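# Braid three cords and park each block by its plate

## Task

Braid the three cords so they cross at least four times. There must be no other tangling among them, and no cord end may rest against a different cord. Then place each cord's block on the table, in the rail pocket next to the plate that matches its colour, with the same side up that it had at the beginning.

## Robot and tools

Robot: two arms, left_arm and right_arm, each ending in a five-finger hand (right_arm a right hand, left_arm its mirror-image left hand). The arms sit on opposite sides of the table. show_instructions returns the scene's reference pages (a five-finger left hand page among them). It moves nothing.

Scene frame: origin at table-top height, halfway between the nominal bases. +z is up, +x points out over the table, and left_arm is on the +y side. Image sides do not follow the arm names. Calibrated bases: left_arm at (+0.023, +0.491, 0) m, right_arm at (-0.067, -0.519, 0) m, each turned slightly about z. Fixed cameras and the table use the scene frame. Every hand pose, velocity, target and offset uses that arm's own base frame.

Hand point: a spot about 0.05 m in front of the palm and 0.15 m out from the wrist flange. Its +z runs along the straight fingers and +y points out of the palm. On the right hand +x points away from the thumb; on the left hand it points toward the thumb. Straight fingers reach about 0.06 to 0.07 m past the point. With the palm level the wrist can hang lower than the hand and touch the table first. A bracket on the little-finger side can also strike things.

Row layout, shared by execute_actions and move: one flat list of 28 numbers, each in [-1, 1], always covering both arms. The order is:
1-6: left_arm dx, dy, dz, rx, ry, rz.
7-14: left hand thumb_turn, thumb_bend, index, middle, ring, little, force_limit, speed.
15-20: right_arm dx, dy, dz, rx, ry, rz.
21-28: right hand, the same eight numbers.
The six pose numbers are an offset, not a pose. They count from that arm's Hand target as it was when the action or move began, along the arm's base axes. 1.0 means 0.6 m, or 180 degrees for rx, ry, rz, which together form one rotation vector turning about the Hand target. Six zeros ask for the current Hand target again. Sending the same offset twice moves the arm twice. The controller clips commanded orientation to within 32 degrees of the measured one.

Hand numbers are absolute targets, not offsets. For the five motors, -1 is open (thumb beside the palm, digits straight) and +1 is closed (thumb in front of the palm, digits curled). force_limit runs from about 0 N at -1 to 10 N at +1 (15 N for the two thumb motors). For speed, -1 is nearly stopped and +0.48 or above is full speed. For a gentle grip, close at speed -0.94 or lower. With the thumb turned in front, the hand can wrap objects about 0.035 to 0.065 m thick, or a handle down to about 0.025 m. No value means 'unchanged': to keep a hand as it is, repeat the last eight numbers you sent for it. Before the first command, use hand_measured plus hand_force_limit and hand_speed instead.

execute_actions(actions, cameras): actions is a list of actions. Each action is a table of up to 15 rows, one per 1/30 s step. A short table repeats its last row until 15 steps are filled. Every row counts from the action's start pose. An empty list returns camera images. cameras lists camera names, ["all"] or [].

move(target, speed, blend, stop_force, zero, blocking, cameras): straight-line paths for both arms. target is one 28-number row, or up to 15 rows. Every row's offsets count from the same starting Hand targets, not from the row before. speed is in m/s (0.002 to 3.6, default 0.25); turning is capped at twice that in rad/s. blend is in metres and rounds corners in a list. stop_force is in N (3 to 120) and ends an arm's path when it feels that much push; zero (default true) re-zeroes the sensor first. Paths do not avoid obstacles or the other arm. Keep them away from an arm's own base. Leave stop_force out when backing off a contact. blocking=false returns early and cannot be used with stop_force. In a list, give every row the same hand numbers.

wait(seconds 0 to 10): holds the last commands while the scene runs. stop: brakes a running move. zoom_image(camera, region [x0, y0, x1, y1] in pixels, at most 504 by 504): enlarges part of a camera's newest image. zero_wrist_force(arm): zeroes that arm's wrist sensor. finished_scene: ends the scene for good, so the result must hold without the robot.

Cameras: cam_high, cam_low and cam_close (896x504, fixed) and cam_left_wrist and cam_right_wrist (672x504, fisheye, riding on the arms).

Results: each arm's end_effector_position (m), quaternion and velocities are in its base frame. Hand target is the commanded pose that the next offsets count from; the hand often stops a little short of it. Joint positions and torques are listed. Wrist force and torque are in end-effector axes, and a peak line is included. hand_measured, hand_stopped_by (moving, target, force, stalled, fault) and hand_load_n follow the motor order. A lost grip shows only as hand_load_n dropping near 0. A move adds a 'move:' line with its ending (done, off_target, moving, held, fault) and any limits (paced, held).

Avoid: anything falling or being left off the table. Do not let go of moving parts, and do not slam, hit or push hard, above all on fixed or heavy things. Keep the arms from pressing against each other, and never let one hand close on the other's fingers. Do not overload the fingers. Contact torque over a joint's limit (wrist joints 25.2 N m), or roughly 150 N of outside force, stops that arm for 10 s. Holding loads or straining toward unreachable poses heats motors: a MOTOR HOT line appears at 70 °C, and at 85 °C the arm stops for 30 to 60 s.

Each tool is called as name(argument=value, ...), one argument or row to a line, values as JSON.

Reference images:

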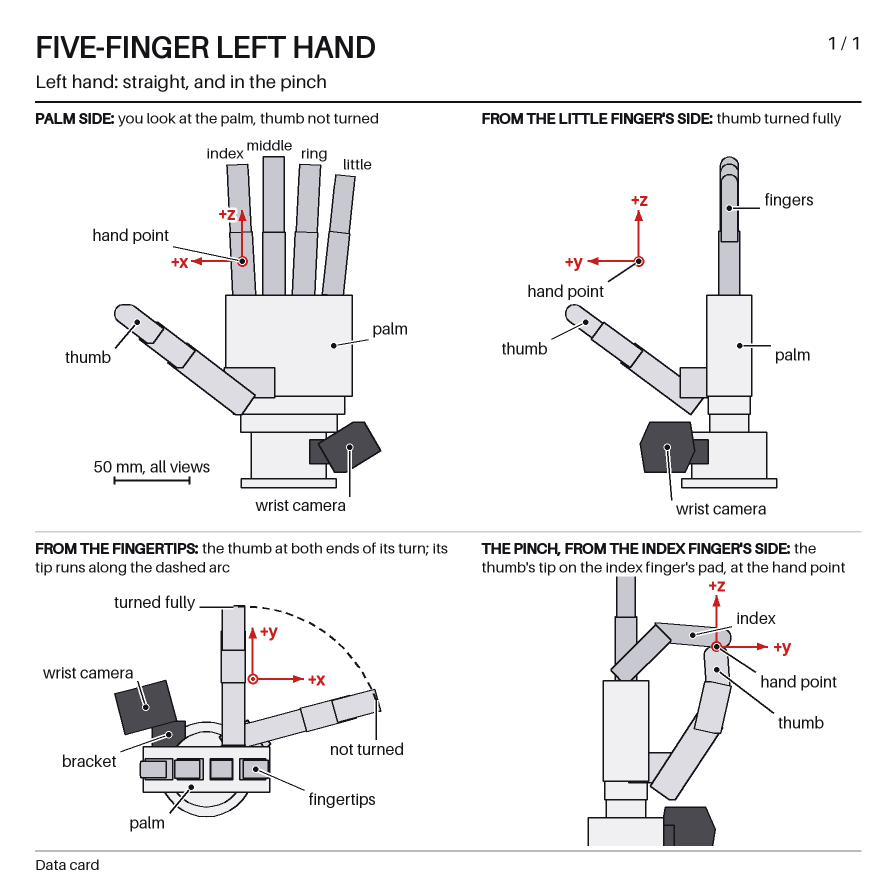

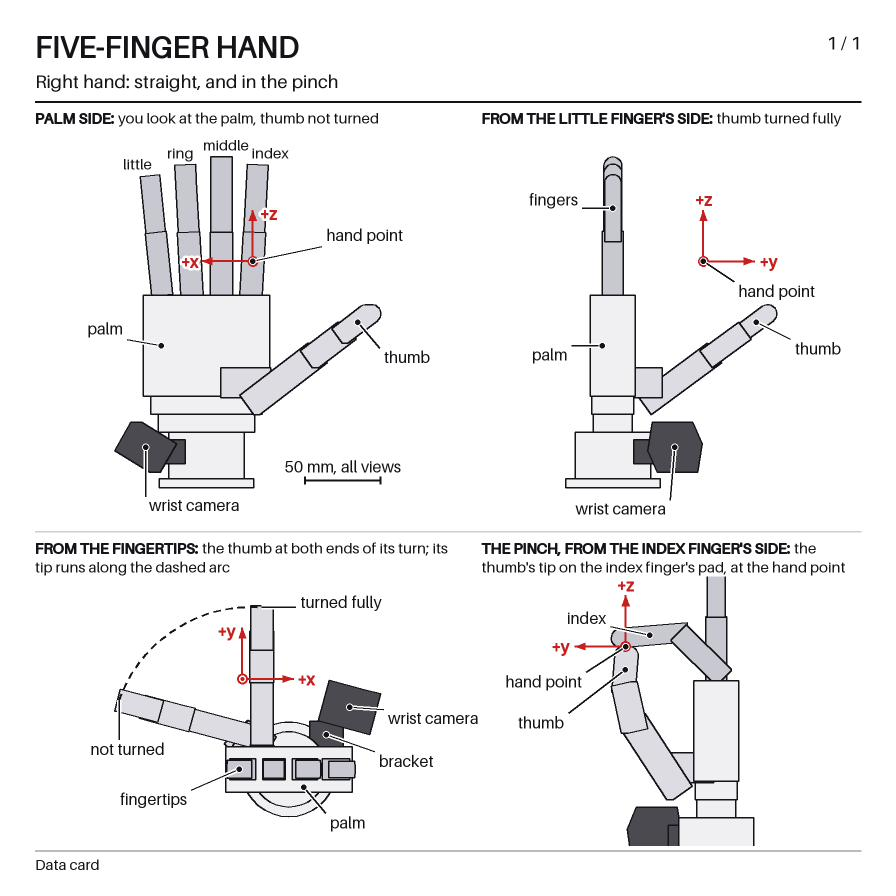

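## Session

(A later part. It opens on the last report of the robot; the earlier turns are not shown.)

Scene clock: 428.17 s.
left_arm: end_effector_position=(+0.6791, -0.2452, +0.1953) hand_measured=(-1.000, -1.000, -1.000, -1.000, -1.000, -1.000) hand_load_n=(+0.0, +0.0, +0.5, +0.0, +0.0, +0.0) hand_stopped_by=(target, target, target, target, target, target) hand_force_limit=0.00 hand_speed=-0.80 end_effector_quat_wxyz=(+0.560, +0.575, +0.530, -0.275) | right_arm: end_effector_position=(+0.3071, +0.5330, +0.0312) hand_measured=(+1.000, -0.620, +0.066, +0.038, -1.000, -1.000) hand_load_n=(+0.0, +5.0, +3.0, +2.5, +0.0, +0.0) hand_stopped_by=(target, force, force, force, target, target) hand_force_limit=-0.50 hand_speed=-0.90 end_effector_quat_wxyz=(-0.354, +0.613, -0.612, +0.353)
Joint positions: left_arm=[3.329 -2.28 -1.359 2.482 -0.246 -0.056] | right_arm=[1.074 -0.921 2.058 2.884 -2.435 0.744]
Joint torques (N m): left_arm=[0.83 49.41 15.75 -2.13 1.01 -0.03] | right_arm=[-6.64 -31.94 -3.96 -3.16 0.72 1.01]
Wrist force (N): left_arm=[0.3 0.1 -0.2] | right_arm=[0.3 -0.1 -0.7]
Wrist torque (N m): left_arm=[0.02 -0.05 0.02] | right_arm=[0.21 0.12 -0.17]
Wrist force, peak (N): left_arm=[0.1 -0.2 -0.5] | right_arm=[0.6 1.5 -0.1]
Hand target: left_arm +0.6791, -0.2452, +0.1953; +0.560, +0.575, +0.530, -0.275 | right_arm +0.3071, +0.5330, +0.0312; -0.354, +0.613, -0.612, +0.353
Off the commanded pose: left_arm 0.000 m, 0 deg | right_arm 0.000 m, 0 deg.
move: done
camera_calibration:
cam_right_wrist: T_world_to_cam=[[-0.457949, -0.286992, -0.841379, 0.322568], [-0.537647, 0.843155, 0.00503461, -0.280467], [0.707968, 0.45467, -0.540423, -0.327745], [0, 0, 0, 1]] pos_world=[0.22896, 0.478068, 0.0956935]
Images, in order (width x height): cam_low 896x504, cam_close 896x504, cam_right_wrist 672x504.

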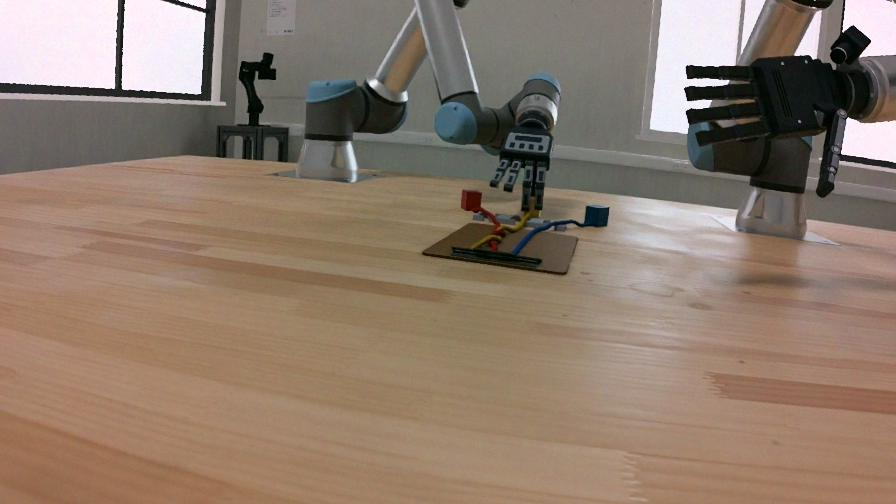

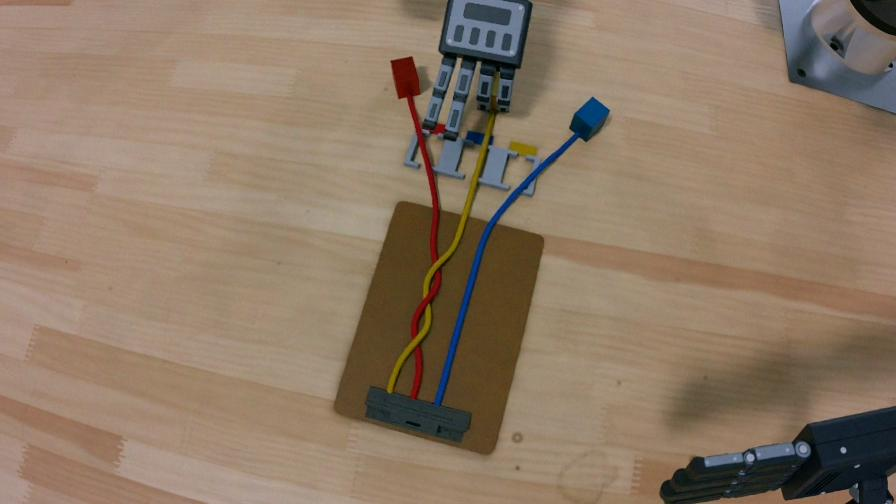

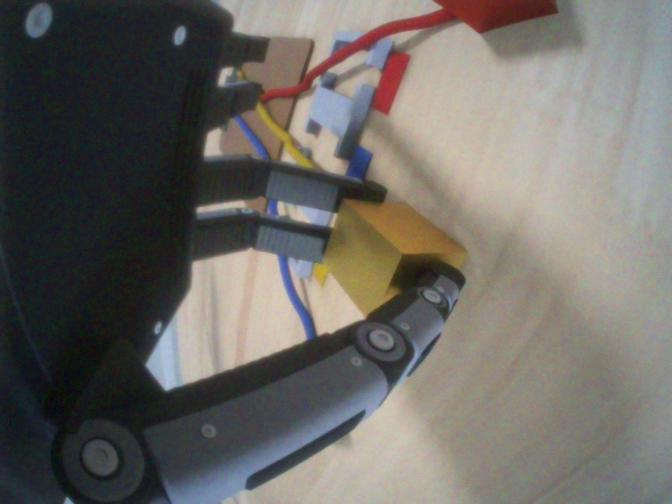

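move(
  target=[
    [0,0,0,0,0,0,-1,-1,-1,-1,-1,-1,0.0,-0.8,0.025,0,0.11,0,0,0,1.0,-0.45,0.15,0.15,-1,-1,-0.5,-0.9],
    [0,0,0,0,0,0,-1,-1,-1,-1,-1,-1,0.0,-0.8,0.0993,-0.2817,0.11,0,0,0.1653,1.0,-0.45,0.15,0.15,-1,-1,-0.5,-0.9],
  ],
  speed=0.1,
  blend=[0.02,0],
  cameras=["cam_low","cam_close","cam_right_wrist"],
)

Scene clock: 494.40 s.
left_arm: end_effector_position=(+0.6791, -0.2452, +0.1953) hand_measured=(-1.000, -1.000, -1.000, -1.000, -1.000, -1.000) hand_load_n=(+0.0, +0.0, +0.0, +0.0, +0.0, +0.0) hand_stopped_by=(target, target, target, target, target, target) hand_force_limit=0.00 hand_speed=-0.80 end_effector_quat_wxyz=(+0.560, +0.575, +0.530, -0.275) | right_arm: end_effector_position=(+0.3666, +0.3640, +0.0972) hand_measured=(+1.000, -0.622, +0.066, +0.038, -1.000, -1.000) hand_load_n=(+0.0, +5.5, +2.5, +2.0, +0.0, +0.0) hand_stopped_by=(target, force, force, force, target, target) hand_force_limit=-0.50 hand_speed=-0.90 end_effector_quat_wxyz=(-0.433, +0.749, -0.434, +0.251) end_effector_velocity=(+0.000, +0.000, +0.000) end_effector_angular_velocity=(-0.001, +0.000, +0.004)
Joint positions: left_arm=[3.329 -2.28 -1.359 2.482 -0.246 -0.056] | right_arm=[0.421 -1.238 2.52 2.386 -1.485 -0.05]
Joint velocities: left_arm=[within noise] | right_arm=[-0.002 0 0 0.001 0.005 -0.004]
Joint torques (N m): left_arm=[0.62 49.31 16.83 -2.14 1.05 -0.02] | right_arm=[-7.72 -17.98 -10.51 -1.78 1.56 -1.71]
Wrist force (N): left_arm=[0.1 -0.1 -0.1] | right_arm=[0.3 1.8 -0.1]
Wrist torque (N m): left_arm=[-0.01 -0.01 0.02] | right_arm=[0.32 0.18 -0.33]
Wrist force, peak (N): left_arm=[0.5 -0.1 -0.2] | right_arm=[0.6 2.9 0.5]
Hand target: left_arm +0.6791, -0.2452, +0.1953; +0.560, +0.575, +0.530, -0.275 | right_arm +0.3667, +0.3640, +0.0972; -0.433, +0.749, -0.434, +0.251
Off the commanded pose: left_arm 0.000 m, 0 deg | right_arm 0.000 m, 0 deg.
move: done
camera_calibration:
cam_right_wrist: T_world_to_cam=[[-0.25521, -0.476381, -0.841385, 0.351454], [-0.885124, 0.465328, 0.0050138, 0.158638], [0.389132, 0.74601, -0.540413, -0.246514], [0, 0, 0, 1]] pos_world=[0.326036, 0.277509, 0.161693]
Images, in order (width x height): cam_low 896x504, cam_close 896x504, cam_right_wrist 672x504.

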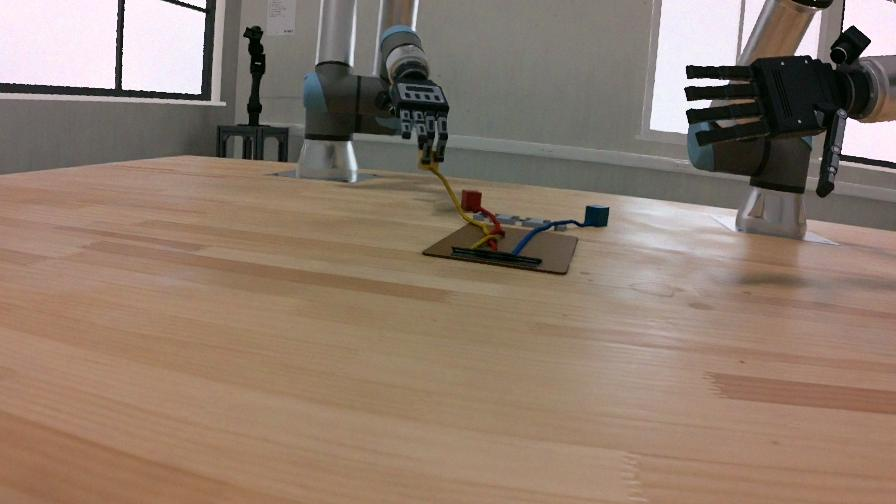

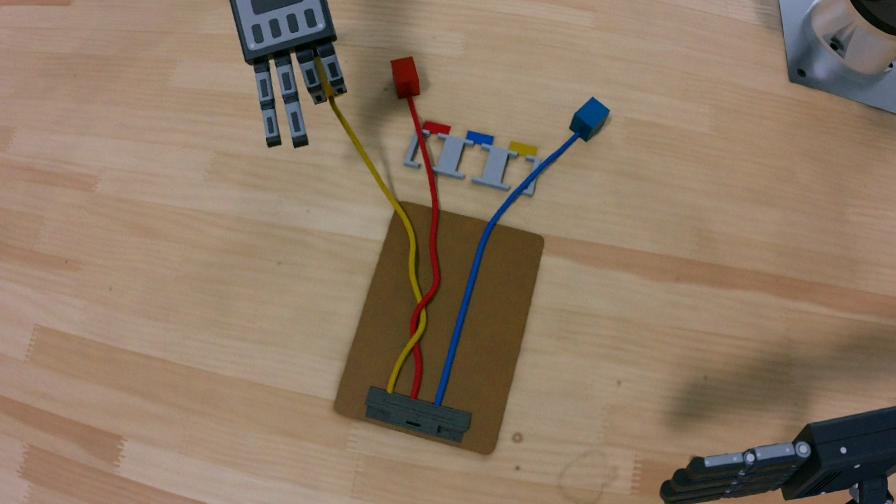

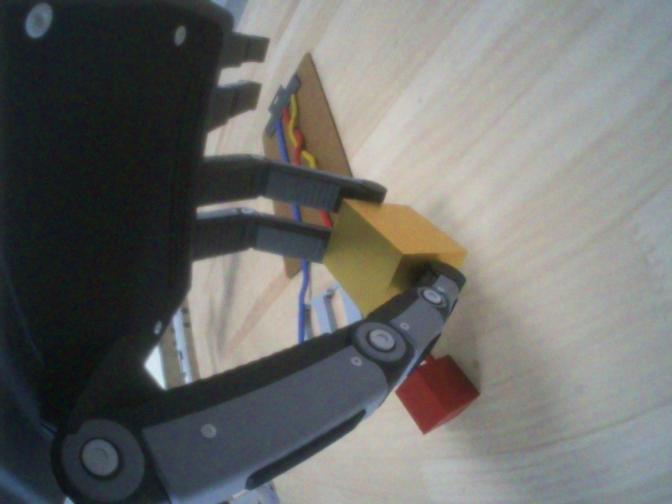

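move(
  target=[
    [0,0,0,0,0,0,-1,-1,-1,-1,-1,-1,0.0,-0.8,0,0,-0.109,0,0,0,1.0,-0.45,0.15,0.15,-1,-1,-0.5,-0.9],
    [0,0,0,0,0,0,-1,-1,-1,-1,-1,-1,0.0,-0.8,0,0,-0.109,0,0,0,1.0,-0.9,-0.5,-0.5,-1,-1,-0.5,-0.7],
    [0,0,0,0,0,0,-1,-1,-1,-1,-1,-1,0.0,-0.8,0,0,0.0,0,0,0,1.0,-0.9,-0.5,-0.5,-1,-1,-0.5,-0.7],
    [0,0,0,0,0,0,-1,-1,-1,-1,-1,-1,0.0,-0.8,-0.1005,0.1053,0.0,0,0,-0.025,1.0,-0.9,-0.5,-0.5,-1,-1,-0.5,-0.7],
  ],
  speed=[0.06,0.06,0.12,0.15],
  blend=[0,0,0.01,0],
  cameras=["cam_low","cam_close","cam_right_wrist"],
)

Scene clock: 524.97 s.
left_arm: end_effector_position=(+0.6791, -0.2452, +0.1953) hand_measured=(-1.000, -1.000, -1.000, -1.000, -1.000, -1.000) hand_load_n=(+0.0, +0.0, +0.0, +0.0, +0.0, +0.0) hand_stopped_by=(target, target, target, target, target, target) hand_force_limit=0.00 hand_speed=-0.80 end_effector_quat_wxyz=(+0.560, +0.575, +0.530, -0.275) | right_arm: end_effector_position=(+0.3064, +0.4271, +0.0971) hand_measured=(+1.000, -0.900, -0.500, -0.500, -1.000, -1.000) hand_load_n=(+0.0, +0.0, +0.0, +0.0, +0.0, +0.0) hand_stopped_by=(target, target, target, target, target, target) hand_force_limit=-0.50 hand_speed=-0.70 end_effector_quat_wxyz=(-0.422, +0.732, -0.463, +0.267) end_effector_velocity=(+0.000, +0.000, +0.000) end_effector_angular_velocity=(+0.000, +0.001, -0.004)
Joint positions: left_arm=[3.329 -2.28 -1.359 2.482 -0.246 -0.056] | right_arm=[0.743 -1.212 2.455 2.443 -1.83 0.154]
Joint velocities: left_arm=[within noise] | right_arm=[0.002 0 0 0.001 -0.005 0.004]
Joint torques (N m): left_arm=[1.35 48.55 15.79 -2.2 1.33 0.03] | right_arm=[9.27 -32.52 -7.93 -1.98 -2.51 1.48]
Wrist force (N): left_arm=[0.1 0.0 0.0] | right_arm=[0.5 0.7 -0.4]
Wrist torque (N m): left_arm=[0.00 -0.01 0.01] | right_arm=[0.26 0.18 -0.16]
Wrist force, peak (N): left_arm=[0.3 -0.3 -0.4] | right_arm=[0.6 2.3 0.3]
Hand target: left_arm +0.6791, -0.2452, +0.1953; +0.560, +0.575, +0.530, -0.275 | right_arm +0.3064, +0.4271, +0.0972; -0.422, +0.732, -0.463, +0.267
Off the commanded pose: left_arm 0.000 m, 0 deg | right_arm 0.000 m, 0 deg.
move: done
camera_calibration:
cam_right_wrist: T_world_to_cam=[[-0.291733, -0.455064, -0.841314, 0.368254], [-0.846053, 0.533075, 0.00503809, 0.0349715], [0.446191, 0.713266, -0.540524, -0.273712], [0, 0, 0, 1]] pos_world=[0.259148, 0.344166, 0.161693]
Images, in order (width x height): cam_low 896x504, cam_close 896x504, cam_right_wrist 672x504.

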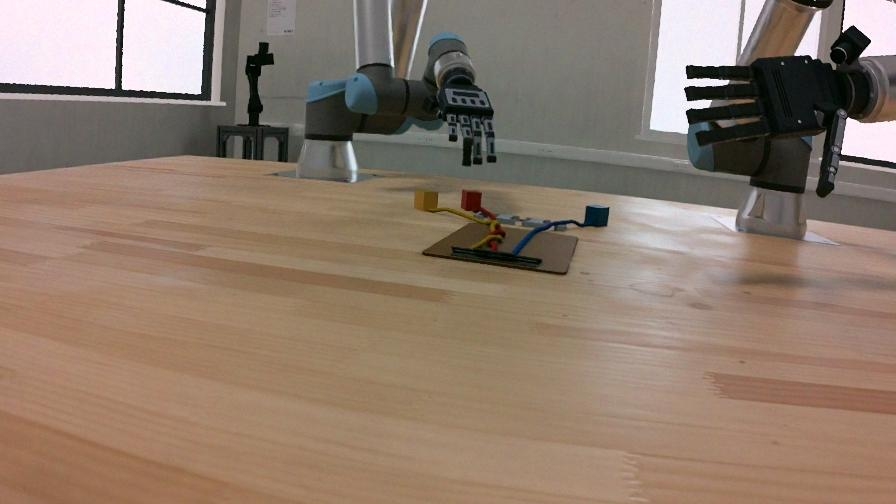

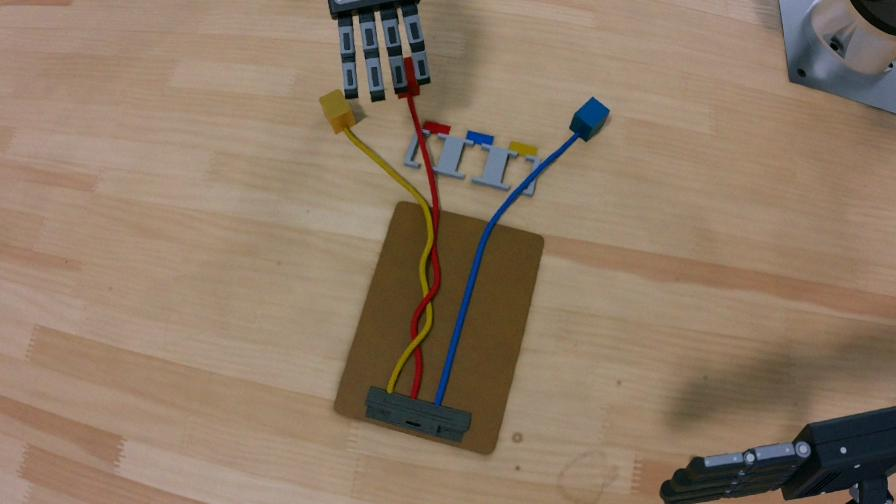

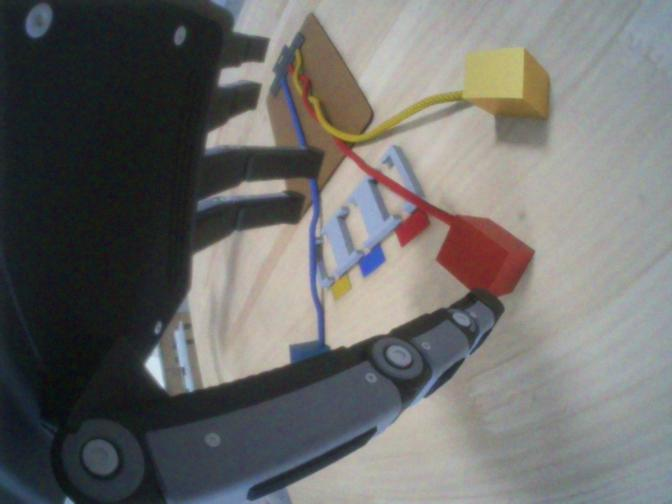

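move(
  target=[
    [0,0,0,0,0,0,-1,-1,-1,-1,-1,-1,0.0,-0.8,0,0,-0.11,0,0,0,1.0,-0.9,-0.5,-0.5,-1,-1,-0.5,-0.7],
    [0,0,0,0,0,0,-1,-1,-1,-1,-1,-1,0.0,-0.8,0,0,-0.11,0,0,0,1.0,-0.45,0.15,0.15,-1,-1,-0.5,-0.88],
    [0,0,0,0,0,0,-1,-1,-1,-1,-1,-1,0.0,-0.8,0,0,0.025,0,0,0,1.0,-0.45,0.15,0.15,-1,-1,-0.5,-0.88],
  ],
  speed=[0.08,0.06,0.12],
  cameras=["cam_close","cam_right_wrist"],
)

Scene clock: 546.87 s.
left_arm: end_effector_position=(+0.6791, -0.2452, +0.1953) hand_measured=(-1.000, -1.000, -1.000, -1.000, -1.000, -1.000) hand_load_n=(+0.0, +0.0, +0.0, +0.0, +0.0, +0.0) hand_stopped_by=(target, target, target, target, target, target) hand_force_limit=0.00 hand_speed=-0.80 end_effector_quat_wxyz=(+0.560, +0.575, +0.530, -0.275) | right_arm: end_effector_position=(+0.3064, +0.4272, +0.1122) hand_measured=(+1.000, -0.624, +0.078, +0.044, -1.000, -1.000) hand_load_n=(-0.5, +7.5, +4.0, +3.0, +0.0, +0.0) hand_stopped_by=(target, force, force, force, target, target) hand_force_limit=-0.50 hand_speed=-0.88 end_effector_quat_wxyz=(-0.422, +0.732, -0.463, +0.267)
Joint positions: left_arm=[3.329 -2.28 -1.359 2.482 -0.246 -0.056] | right_arm=[0.743 -1.264 2.45 2.5 -1.83 0.154]
Joint torques (N m): left_arm=[1.5 50.26 16.63 -2.59 1.21 -0.08] | right_arm=[6.61 -31.67 -2.71 -1.36 -1.81 1.54]
Wrist force (N): left_arm=[0.1 0.0 0.0] | right_arm=[0.6 1.5 0.4]
Wrist torque (N m): left_arm=[0.00 0.00 0.01] | right_arm=[0.29 0.13 -0.17]
Wrist force, peak (N): left_arm=[0.5 -0.1 -0.3] | right_arm=[-0.4 -3.6 -1.6]
Hand target: left_arm +0.6791, -0.2452, +0.1953; +0.560, +0.575, +0.530, -0.275 | right_arm +0.3064, +0.4271, +0.1122; -0.422, +0.732, -0.463, +0.267
Off the commanded pose: left_arm 0.000 m, 0 deg | right_arm 0.000 m, 0 deg.
move: done
camera_calibration:
cam_right_wrist: T_world_to_cam=[[-0.291722, -0.454958, -0.841375, 0.380846], [-0.846002, 0.533156, 0.00503189, 0.0348562], [0.446295, 0.713272, -0.540429, -0.26565], [0, 0, 0, 1]] pos_world=[0.259148, 0.344166, 0.176693]
Images, in order (width x height): cam_close 896x504, cam_right_wrist 672x504.

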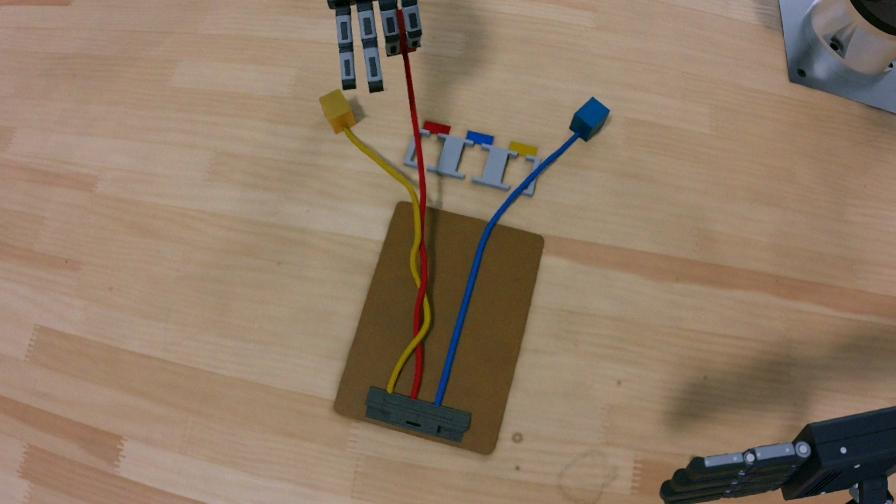

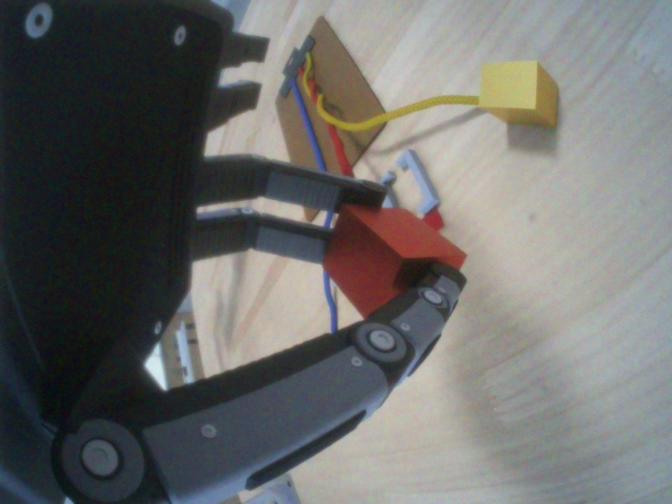

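move(
  target=[
    [0,0,0,0,0,0,-1,-1,-1,-1,-1,-1,0.0,-0.8,0.173,-0.2107,0,0,0,0.0972,1.0,-0.45,0.15,0.15,-1,-1,-0.5,-0.88],
    [0,0,0,0,0,0,-1,-1,-1,-1,-1,-1,0.0,-0.8,0.173,-0.2107,-0.1342,0,0,0.0972,1.0,-0.45,0.15,0.15,-1,-1,-0.5,-0.88],
    [0,0,0,0,0,0,-1,-1,-1,-1,-1,-1,0.0,-0.8,0.173,-0.2107,-0.1342,0,0,0.0972,1.0,-0.9,-0.5,-0.5,-1,-1,-0.5,-0.7],
    [0,0,0,0,0,0,-1,-1,-1,-1,-1,-1,0.0,-0.8,0.173,-0.2107,-0.025,0,0,0.0972,1.0,-0.9,-0.5,-0.5,-1,-1,-0.5,-0.7],
    [0,0,0,0,0,0,-1,-1,-1,-1,-1,-1,0.0,-0.8,0.1005,-0.1052,-0.025,0,0,0.025,1.0,-0.9,-0.5,-0.5,-1,-1,-0.5,-0.7],
  ],
  speed=[0.12,0.06,0.06,0.12,0.15],
  blend=[0,0,0,0.01,0],
  cameras=["cam_low","cam_close","cam_right_wrist"],
)

Scene clock: 568.03 s.
left_arm: end_effector_position=(+0.6791, -0.2452, +0.1953) hand_measured=(-1.000, -1.000, -1.000, -1.000, -1.000, -1.000) hand_load_n=(+0.0, +0.0, +0.0, +0.0, +0.0, +0.0) hand_stopped_by=(target, target, target, target, target, target) hand_force_limit=0.00 hand_speed=-0.80 end_effector_quat_wxyz=(+0.560, +0.575, +0.530, -0.275) | right_arm: end_effector_position=(+0.3667, +0.3640, +0.0971) hand_measured=(+1.000, -0.900, -0.500, -0.500, -1.000, -1.000) hand_load_n=(+0.0, +0.0, +0.0, +0.0, -0.5, +0.0) hand_stopped_by=(target, target, target, target, target, target) hand_force_limit=-0.50 hand_speed=-0.70 end_effector_quat_wxyz=(-0.433, +0.749, -0.434, +0.251) end_effector_velocity=(+0.000, -0.001, +0.000) end_effector_angular_velocity=(-0.001, +0.000, -0.006)
Joint positions: left_arm=[3.329 -2.28 -1.359 2.482 -0.246 -0.056] | right_arm=[0.421 -1.238 2.519 2.386 -1.484 -0.05]
Joint velocities: left_arm=[within noise] | right_arm=[0.002 0 0 0 -0.008 0.003]
Joint torques (N m): left_arm=[0.91 49.19 16.14 -2.49 1.22 -0.06] | right_arm=[9.83 -30.95 -1.63 -3.57 -2.18 1.59]
Wrist force (N): left_arm=[0.2 0.1 0.2] | right_arm=[0.4 0.9 -0.5]
Wrist torque (N m): left_arm=[0.00 -0.02 0.01] | right_arm=[0.27 0.17 -0.18]
Wrist force, peak (N): left_arm=[0.2 -0.6 -0.2] | right_arm=[-0.4 -2.2 -3.4]
Hand target: left_arm +0.6791, -0.2452, +0.1953; +0.560, +0.575, +0.530, -0.275 | right_arm +0.3667, +0.3640, +0.0972; -0.433, +0.749, -0.434, +0.251
Off the commanded pose: left_arm 0.000 m, 0 deg | right_arm 0.000 m, 0 deg.
move: done
camera_calibration:
cam_right_wrist: T_world_to_cam=[[-0.255121, -0.476579, -0.8413, 0.351538], [-0.88527, 0.46505, 0.005014, 0.158805], [0.388857, 0.746057, -0.540545, -0.246529], [0, 0, 0, 1]] pos_world=[0.326134, 0.277608, 0.161693]
Images, in order (width x height): cam_low 896x504, cam_close 896x504, cam_right_wrist 672x504.

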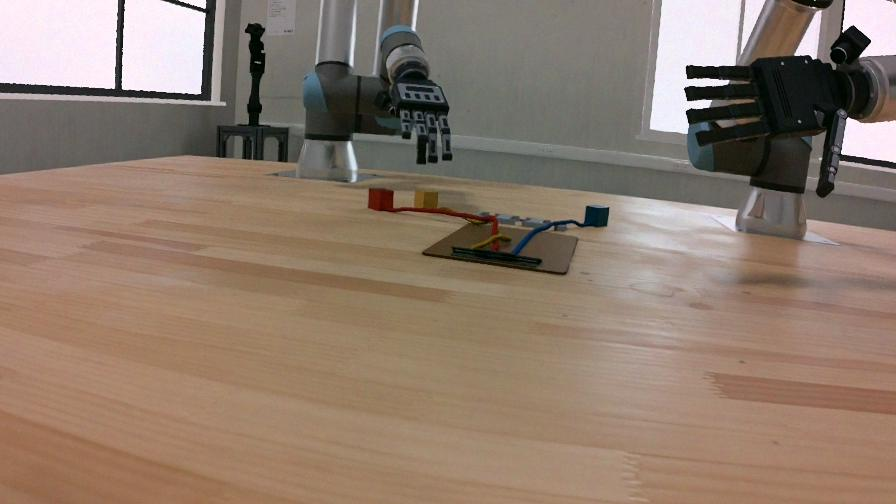

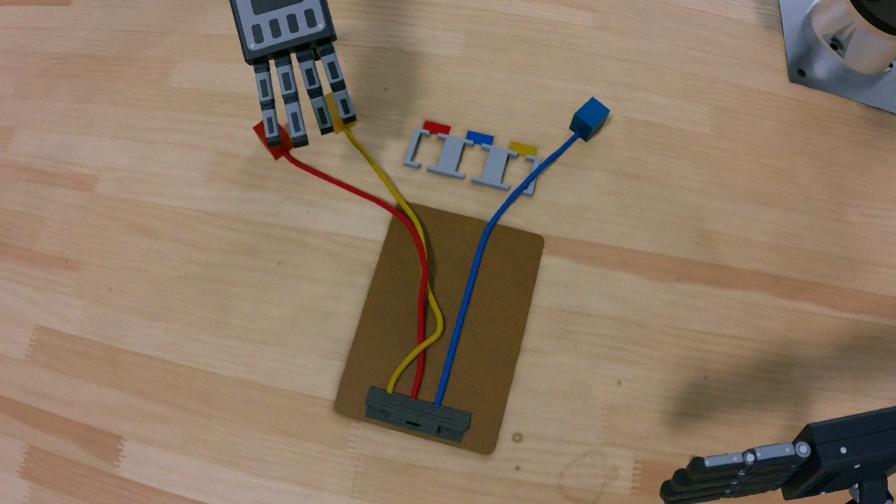

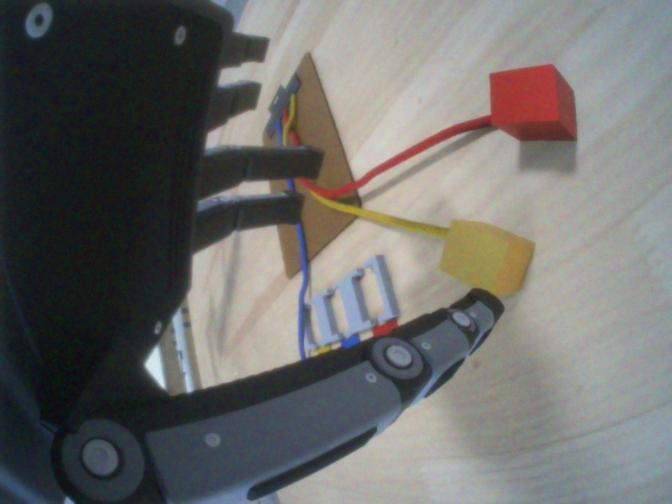

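zoom_image(
  camera="cam_close",
  region=[340, 180, 500, 420],
)

Scaled by 2.100 from the camera's 896x504 image, which has a finer 1280x720 frame.

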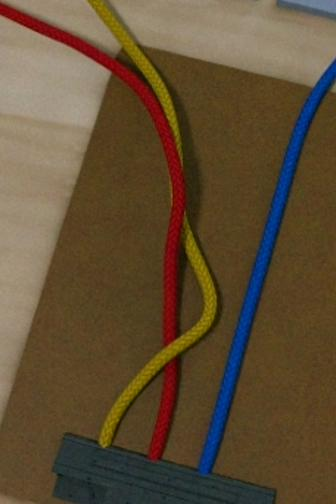

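move(
  target=[
    [0,0,0,0,0,0,-1,-1,-1,-1,-1,-1,0.0,-0.8,0,0,-0.11,0,0,0,1.0,-0.9,-0.5,-0.5,-1,-1,-0.5,-0.7],
    [0,0,0,0,0,0,-1,-1,-1,-1,-1,-1,0.0,-0.8,0,0,-0.11,0,0,0,1.0,-0.45,0.15,0.15,-1,-1,-0.5,-0.88],
    [0,0,0,0,0,0,-1,-1,-1,-1,-1,-1,0.0,-0.8,0,0,0.025,0,0,0,1.0,-0.45,0.15,0.15,-1,-1,-0.5,-0.88],
    [0,0,0,0,0,0,-1,-1,-1,-1,-1,-1,0.0,-0.8,0.1558,-0.204,0.025,0,0,0.1444,1.0,-0.45,0.15,0.15,-1,-1,-0.5,-0.88],
  ],
  speed=[0.08,0.06,0.12,0.12],
  cameras=["cam_close","cam_right_wrist","cam_low"],
)

Scene clock: 604.43 s.
left_arm: end_effector_position=(+0.6791, -0.2452, +0.1953) hand_measured=(-1.000, -1.000, -1.000, -1.000, -1.000, -1.000) hand_load_n=(+0.0, +0.0, +0.0, +0.0, +0.0, +0.0) hand_stopped_by=(target, target, target, target, target, target) hand_force_limit=0.00 hand_speed=-0.80 end_effector_quat_wxyz=(+0.560, +0.575, +0.530, -0.275) | right_arm: end_effector_position=(+0.4601, +0.2416, +0.1122) hand_measured=(+1.000, -0.634, +0.088, +0.022, -1.000, -1.000) hand_load_n=(+0.5, +5.5, +4.0, +1.0, +0.0, +0.0) hand_stopped_by=(target, force, force, force, target, target) hand_force_limit=-0.50 hand_speed=-0.88 end_effector_quat_wxyz=(-0.478, +0.828, -0.255, +0.147) end_effector_velocity=(+0.000, +0.000, -0.001) end_effector_angular_velocity=(-0.001, +0.001, +0.003)
Joint positions: left_arm=[3.329 -2.28 -1.359 2.482 -0.246 -0.056] | right_arm=[-0.17 -1.343 2.418 3.014 -0.663 -0.832]
Joint velocities: left_arm=[within noise] | right_arm=[0 0 0 0.005 0.001 -0.005]
Joint torques (N m): left_arm=[1.02 49.6 17.01 -2.63 1.14 0.11] | right_arm=[-5.09 -17.17 -11.07 -1.42 2.35 -2.12]
Wrist force (N): left_arm=[-0.2 0.0 -0.3] | right_arm=[0.6 1.4 0.4]
Wrist torque (N m): left_arm=[0.01 0.03 -0.01] | right_arm=[0.22 0.11 -0.29]
Wrist force, peak (N): left_arm=[0.3 -0.4 -0.2] | right_arm=[0.4 2.6 0.6]
Hand target: left_arm +0.6791, -0.2452, +0.1953; +0.560, +0.575, +0.530, -0.275 | right_arm +0.4601, +0.2416, +0.1122; -0.478, +0.828, -0.255, +0.147
Off the commanded pose: left_arm 0.000 m, 0 deg | right_arm 0.000 m, 0 deg.
move: done
camera_calibration:
cam_right_wrist: T_world_to_cam=[[-0.0206465, -0.54016, -0.841309, 0.237135], [-0.999525, 0.0304158, 0.00500085, 0.455993], [0.0228878, 0.841012, -0.540531, -0.0379825], [0, 0, 0, 1]] pos_world=[0.461542, 0.146165, 0.176693]
Images, in order (width x height): cam_low 896x504, cam_close 896x504, cam_right_wrist 672x504.

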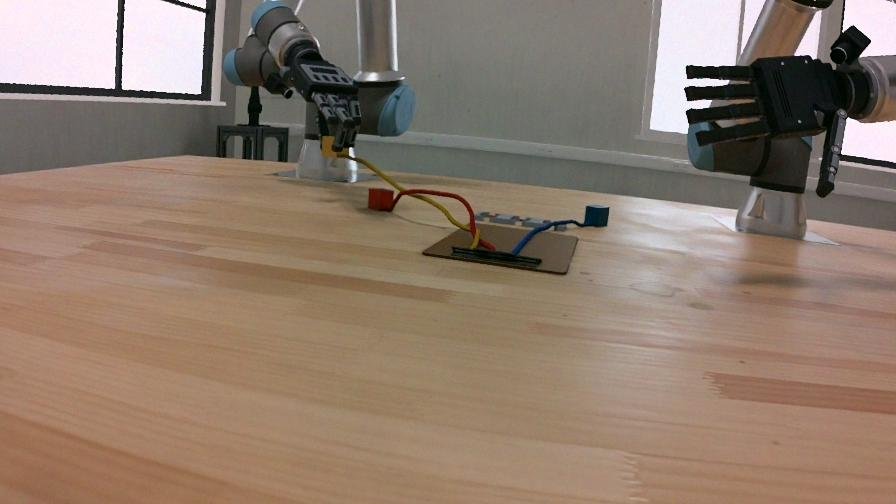

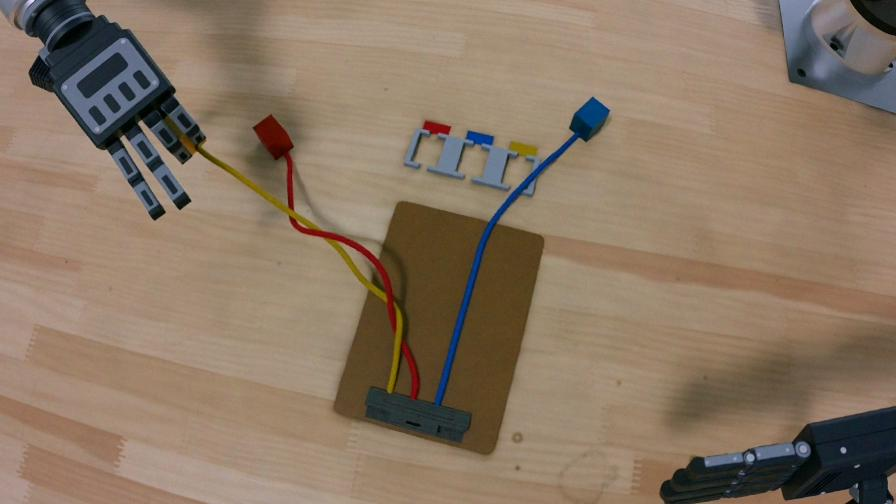

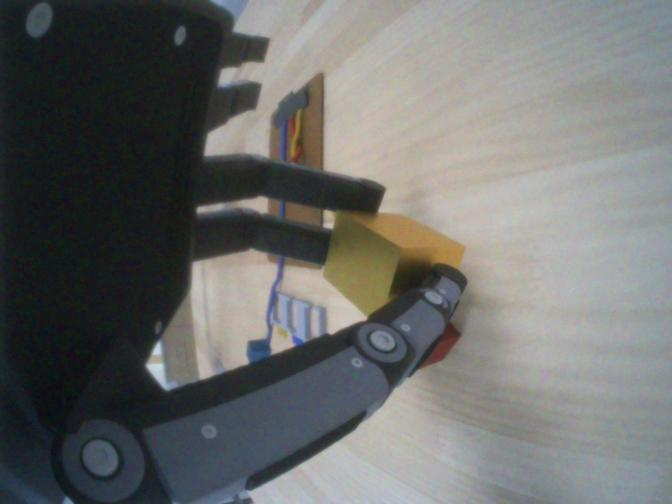

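zoom_image(
  camera="cam_close",
  region=[250, 130, 450, 410],
)

Scaled by 1.800 from the camera's 896x504 image, which has a finer 1280x720 frame.

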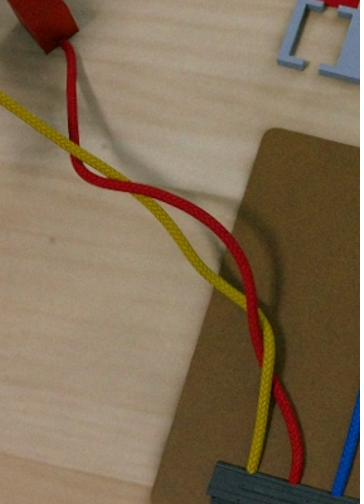

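move(
  target=[
    [0,0,0,0,0,0,-1,-1,-1,-1,-1,-1,0.0,-0.8,-0.1558,0.204,0,0,0,-0.1444,1.0,-0.45,0.15,0.15,-1,-1,-0.5,-0.88],
    [0,0,0,0,0,0,-1,-1,-1,-1,-1,-1,0.0,-0.8,-0.2545,0.4545,-0.09,0,0,-0.2944,1.0,-0.45,0.15,0.15,-1,-1,-0.5,-0.88],
  ],
  speed=[0.15,0.12],
  blend=[0.02,0],
  cameras=["cam_close","cam_right_wrist","cam_low"],
)

zoom_image(
  camera="cam_close",
  region=[250, 130, 530, 420],
)

Scene clock: 666.60 s.
left_arm: end_effector_position=(+0.6791, -0.2452, +0.1953) hand_measured=(-1.000, -1.000, -1.000, -1.000, -1.000, -1.000) hand_load_n=(+0.0, +0.0, +0.0, +0.0, +0.0, +0.0) hand_stopped_by=(target, target, target, target, target, target) hand_force_limit=0.00 hand_speed=-0.80 end_effector_quat_wxyz=(+0.560, +0.575, +0.530, -0.275) | right_arm: end_effector_position=(+0.3074, +0.5143, +0.0582) hand_measured=(+1.000, -0.634, +0.088, +0.022, -1.000, -1.000) hand_load_n=(+0.0, +6.0, +4.0, +1.0, +0.0, +0.0) hand_stopped_by=(target, force, force, force, target, target) hand_force_limit=-0.50 hand_speed=-0.88 end_effector_quat_wxyz=(-0.362, +0.627, -0.597, +0.345) end_effector_velocity=(+0.000, +0.000, +0.000) end_effector_angular_velocity=(+0.000, +0.001, -0.004)
Joint positions: left_arm=[3.329 -2.28 -1.359 2.482 -0.246 -0.056] | right_arm=[1.042 -1.002 2.124 2.832 -2.382 0.655]
Joint velocities: left_arm=[within noise] | right_arm=[0 0 -0.001 0.005 -0.002 0.005]
Joint torques (N m): left_arm=[1.69 49.98 17.48 -2.36 1.18 0.21] | right_arm=[7.13 -31.61 -18.48 -1.38 -2.77 1.46]
Wrist force (N): left_arm=[0.1 -0.2 -0.1] | right_arm=[0.7 1.5 0.1]
Wrist torque (N m): left_arm=[-0.02 -0.02 0.02] | right_arm=[0.27 0.11 -0.15]
Wrist force, peak (N): left_arm=[0.1 -0.1 -0.6] | right_arm=[1.9 1.7 0.1]
Hand target: left_arm +0.6791, -0.2452, +0.1953; +0.560, +0.575, +0.530, -0.275 | right_arm +0.3074, +0.5143, +0.0582; -0.362, +0.627, -0.597, +0.345
Off the commanded pose: left_arm 0.000 m, 0 deg | right_arm 0.000 m, 0 deg.
move: done
camera_calibration:
cam_right_wrist: T_world_to_cam=[[-0.443663, -0.308805, -0.84131, 0.346884], [-0.577631, 0.816283, 0.00499375, -0.238528], [0.685205, 0.488182, -0.54053, -0.315127], [0, 0, 0, 1]] pos_world=[0.232045, 0.455666, 0.122693]
Images, in order (width x height): cam_low 896x504, cam_close 896x504, cam_right_wrist 672x504.

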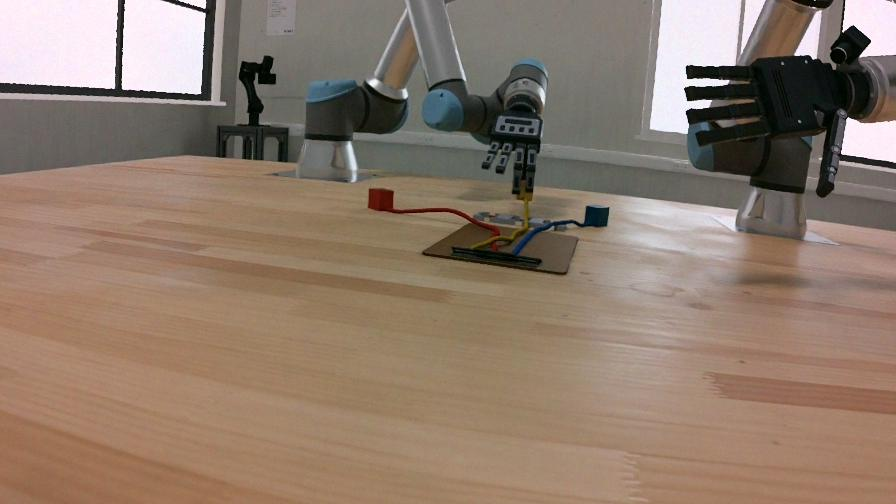

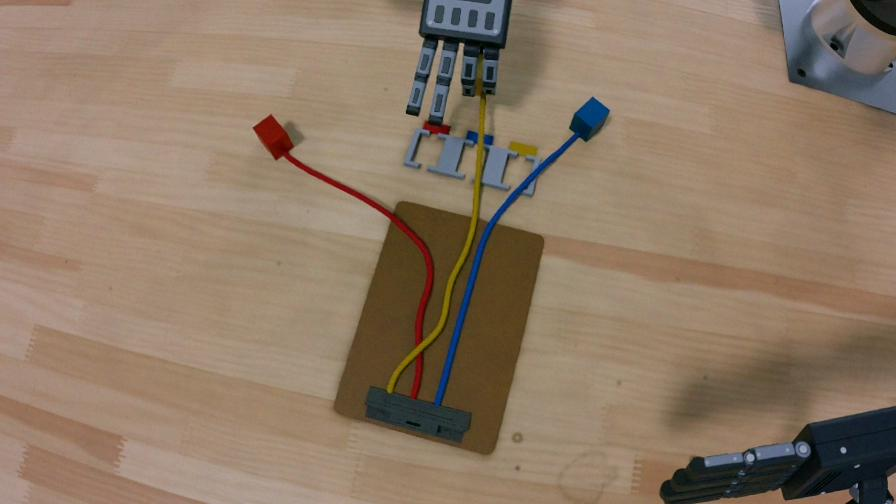

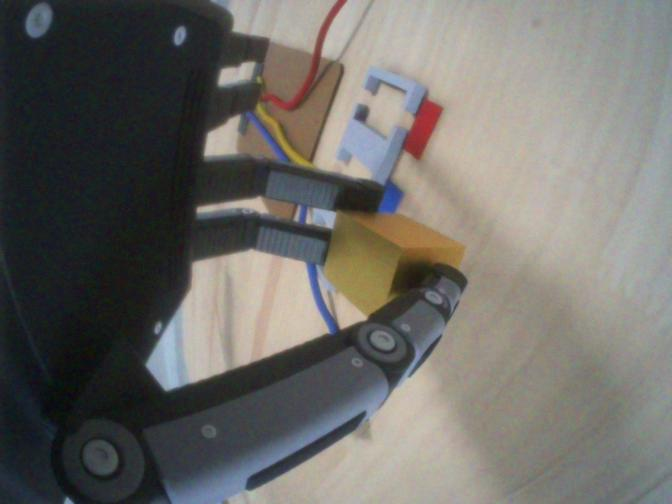

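Scaled by 1.738 from the camera's 896x504 image, which has a finer 1280x720 frame.

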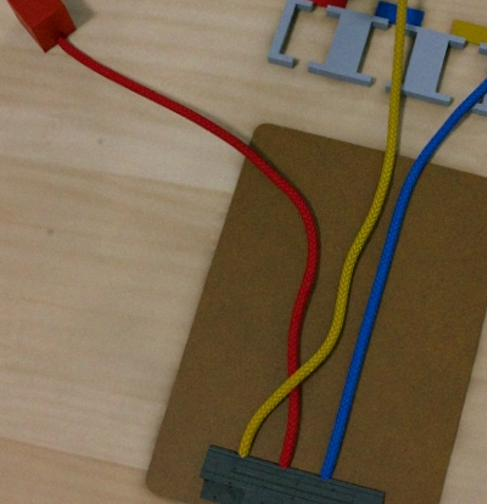

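move(
  target=[
    [0,0,0,0,0,0,-1,-1,-1,-1,-1,-1,0.0,-0.8,0.02,0,0.12,0,0,0.0,1.0,-0.45,0.15,0.15,-1,-1,-0.5,-0.88],
    [0,0,0,0,0,0,-1,-1,-1,-1,-1,-1,0.0,-0.8,0.2545,-0.4545,0.12,0,0,0.2944,1.0,-0.45,0.15,0.15,-1,-1,-0.5,-0.88],
    [0,0,0,0,0,0,-1,-1,-1,-1,-1,-1,0.0,-0.8,0.2545,-0.4545,-0.0442,0,0,0.2944,1.0,-0.45,0.15,0.15,-1,-1,-0.5,-0.88],
  ],
  speed=[0.15,0.12,0.08],
  blend=[0.02,0,0],
  cameras=["cam_close","cam_right_wrist","cam_low"],
)

zoom_image(
  camera="cam_close",
  region=[230, 100, 530, 420],
)

Scene clock: 691.40 s.
left_arm: end_effector_position=(+0.6791, -0.2452, +0.1953) hand_measured=(-1.000, -1.000, -1.000, -1.000, -1.000, -1.000) hand_load_n=(+0.0, +0.0, +0.0, +0.0, +0.0, +0.0) hand_stopped_by=(target, target, target, target, target, target) hand_force_limit=0.00 hand_speed=-0.80 end_effector_quat_wxyz=(+0.560, +0.575, +0.530, -0.275) | right_arm: end_effector_position=(+0.4601, +0.2416, +0.0317) hand_measured=(+1.000, -0.634, +0.088, +0.022, -1.000, -1.000) hand_load_n=(+0.0, +5.5, +4.0, +1.0, +0.0, +0.0) hand_stopped_by=(target, force, force, force, target, target) hand_force_limit=-0.50 hand_speed=-0.88 end_effector_quat_wxyz=(-0.478, +0.828, -0.255, +0.147)
Joint positions: left_arm=[3.329 -2.28 -1.359 2.482 -0.246 -0.056] | right_arm=[-0.17 -1.069 2.44 2.72 -0.663 -0.832]
Joint torques (N m): left_arm=[1.56 49.05 16.73 -2.44 1.27 0.35] | right_arm=[7.85 -21.86 -14.14 -4 0.07 -0.59]
Wrist force (N): left_arm=[0.0 -0.1 -0.1] | right_arm=[0.6 1.6 0.0]
Wrist torque (N m): left_arm=[0.00 0.01 0.01] | right_arm=[0.27 0.13 -0.31]
Wrist force, peak (N): left_arm=[0.3 -0.6 -0.1] | right_arm=[0.7 3.1 0.4]
Hand target: left_arm +0.6791, -0.2452, +0.1953; +0.560, +0.575, +0.530, -0.275 | right_arm +0.4601, +0.2416, +0.0317; -0.478, +0.828, -0.255, +0.147
Off the commanded pose: left_arm 0.000 m, 0 deg | right_arm 0.000 m, 0 deg.
move: done
camera_calibration:
cam_right_wrist: T_world_to_cam=[[-0.0207587, -0.540045, -0.84138, 0.169398], [-0.999527, 0.0303066, 0.0052081, 0.456395], [0.0226868, 0.84109, -0.540419, -0.0813395], [0, 0, 0, 1]] pos_world=[0.461541, 0.146065, 0.0961941]
Images, in order (width x height): cam_low 896x504, cam_close 896x504, cam_right_wrist 672x504.

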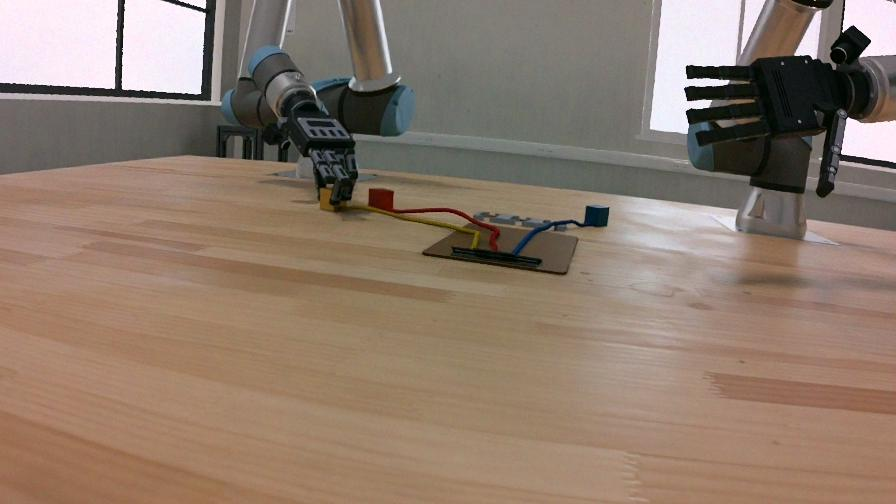

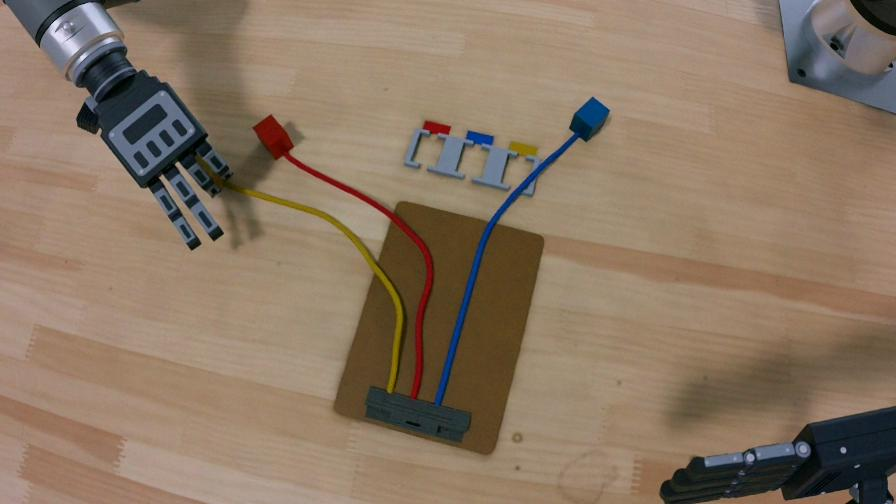

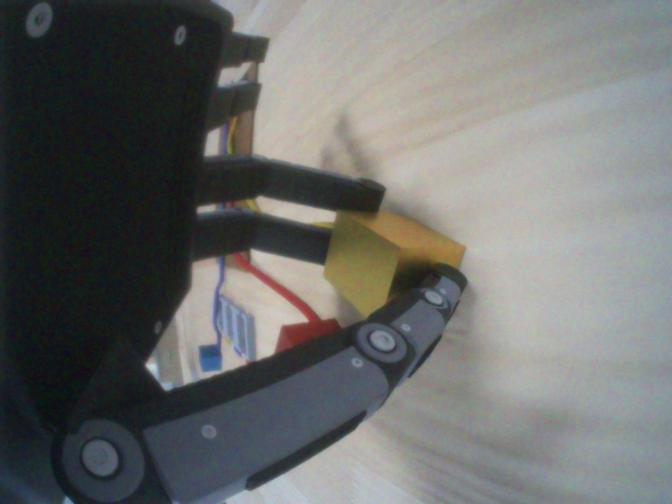

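Scaled by 1.575 from the camera's 896x504 image, which has a finer 1280x720 frame.

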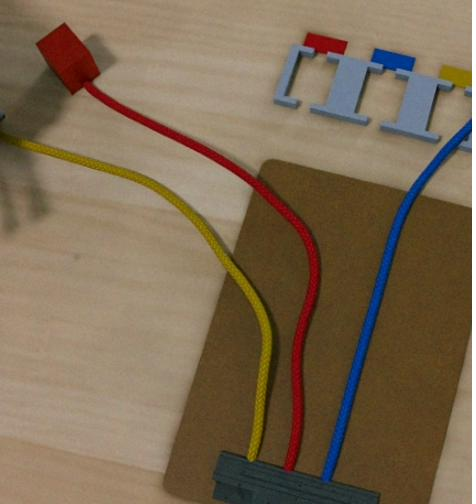

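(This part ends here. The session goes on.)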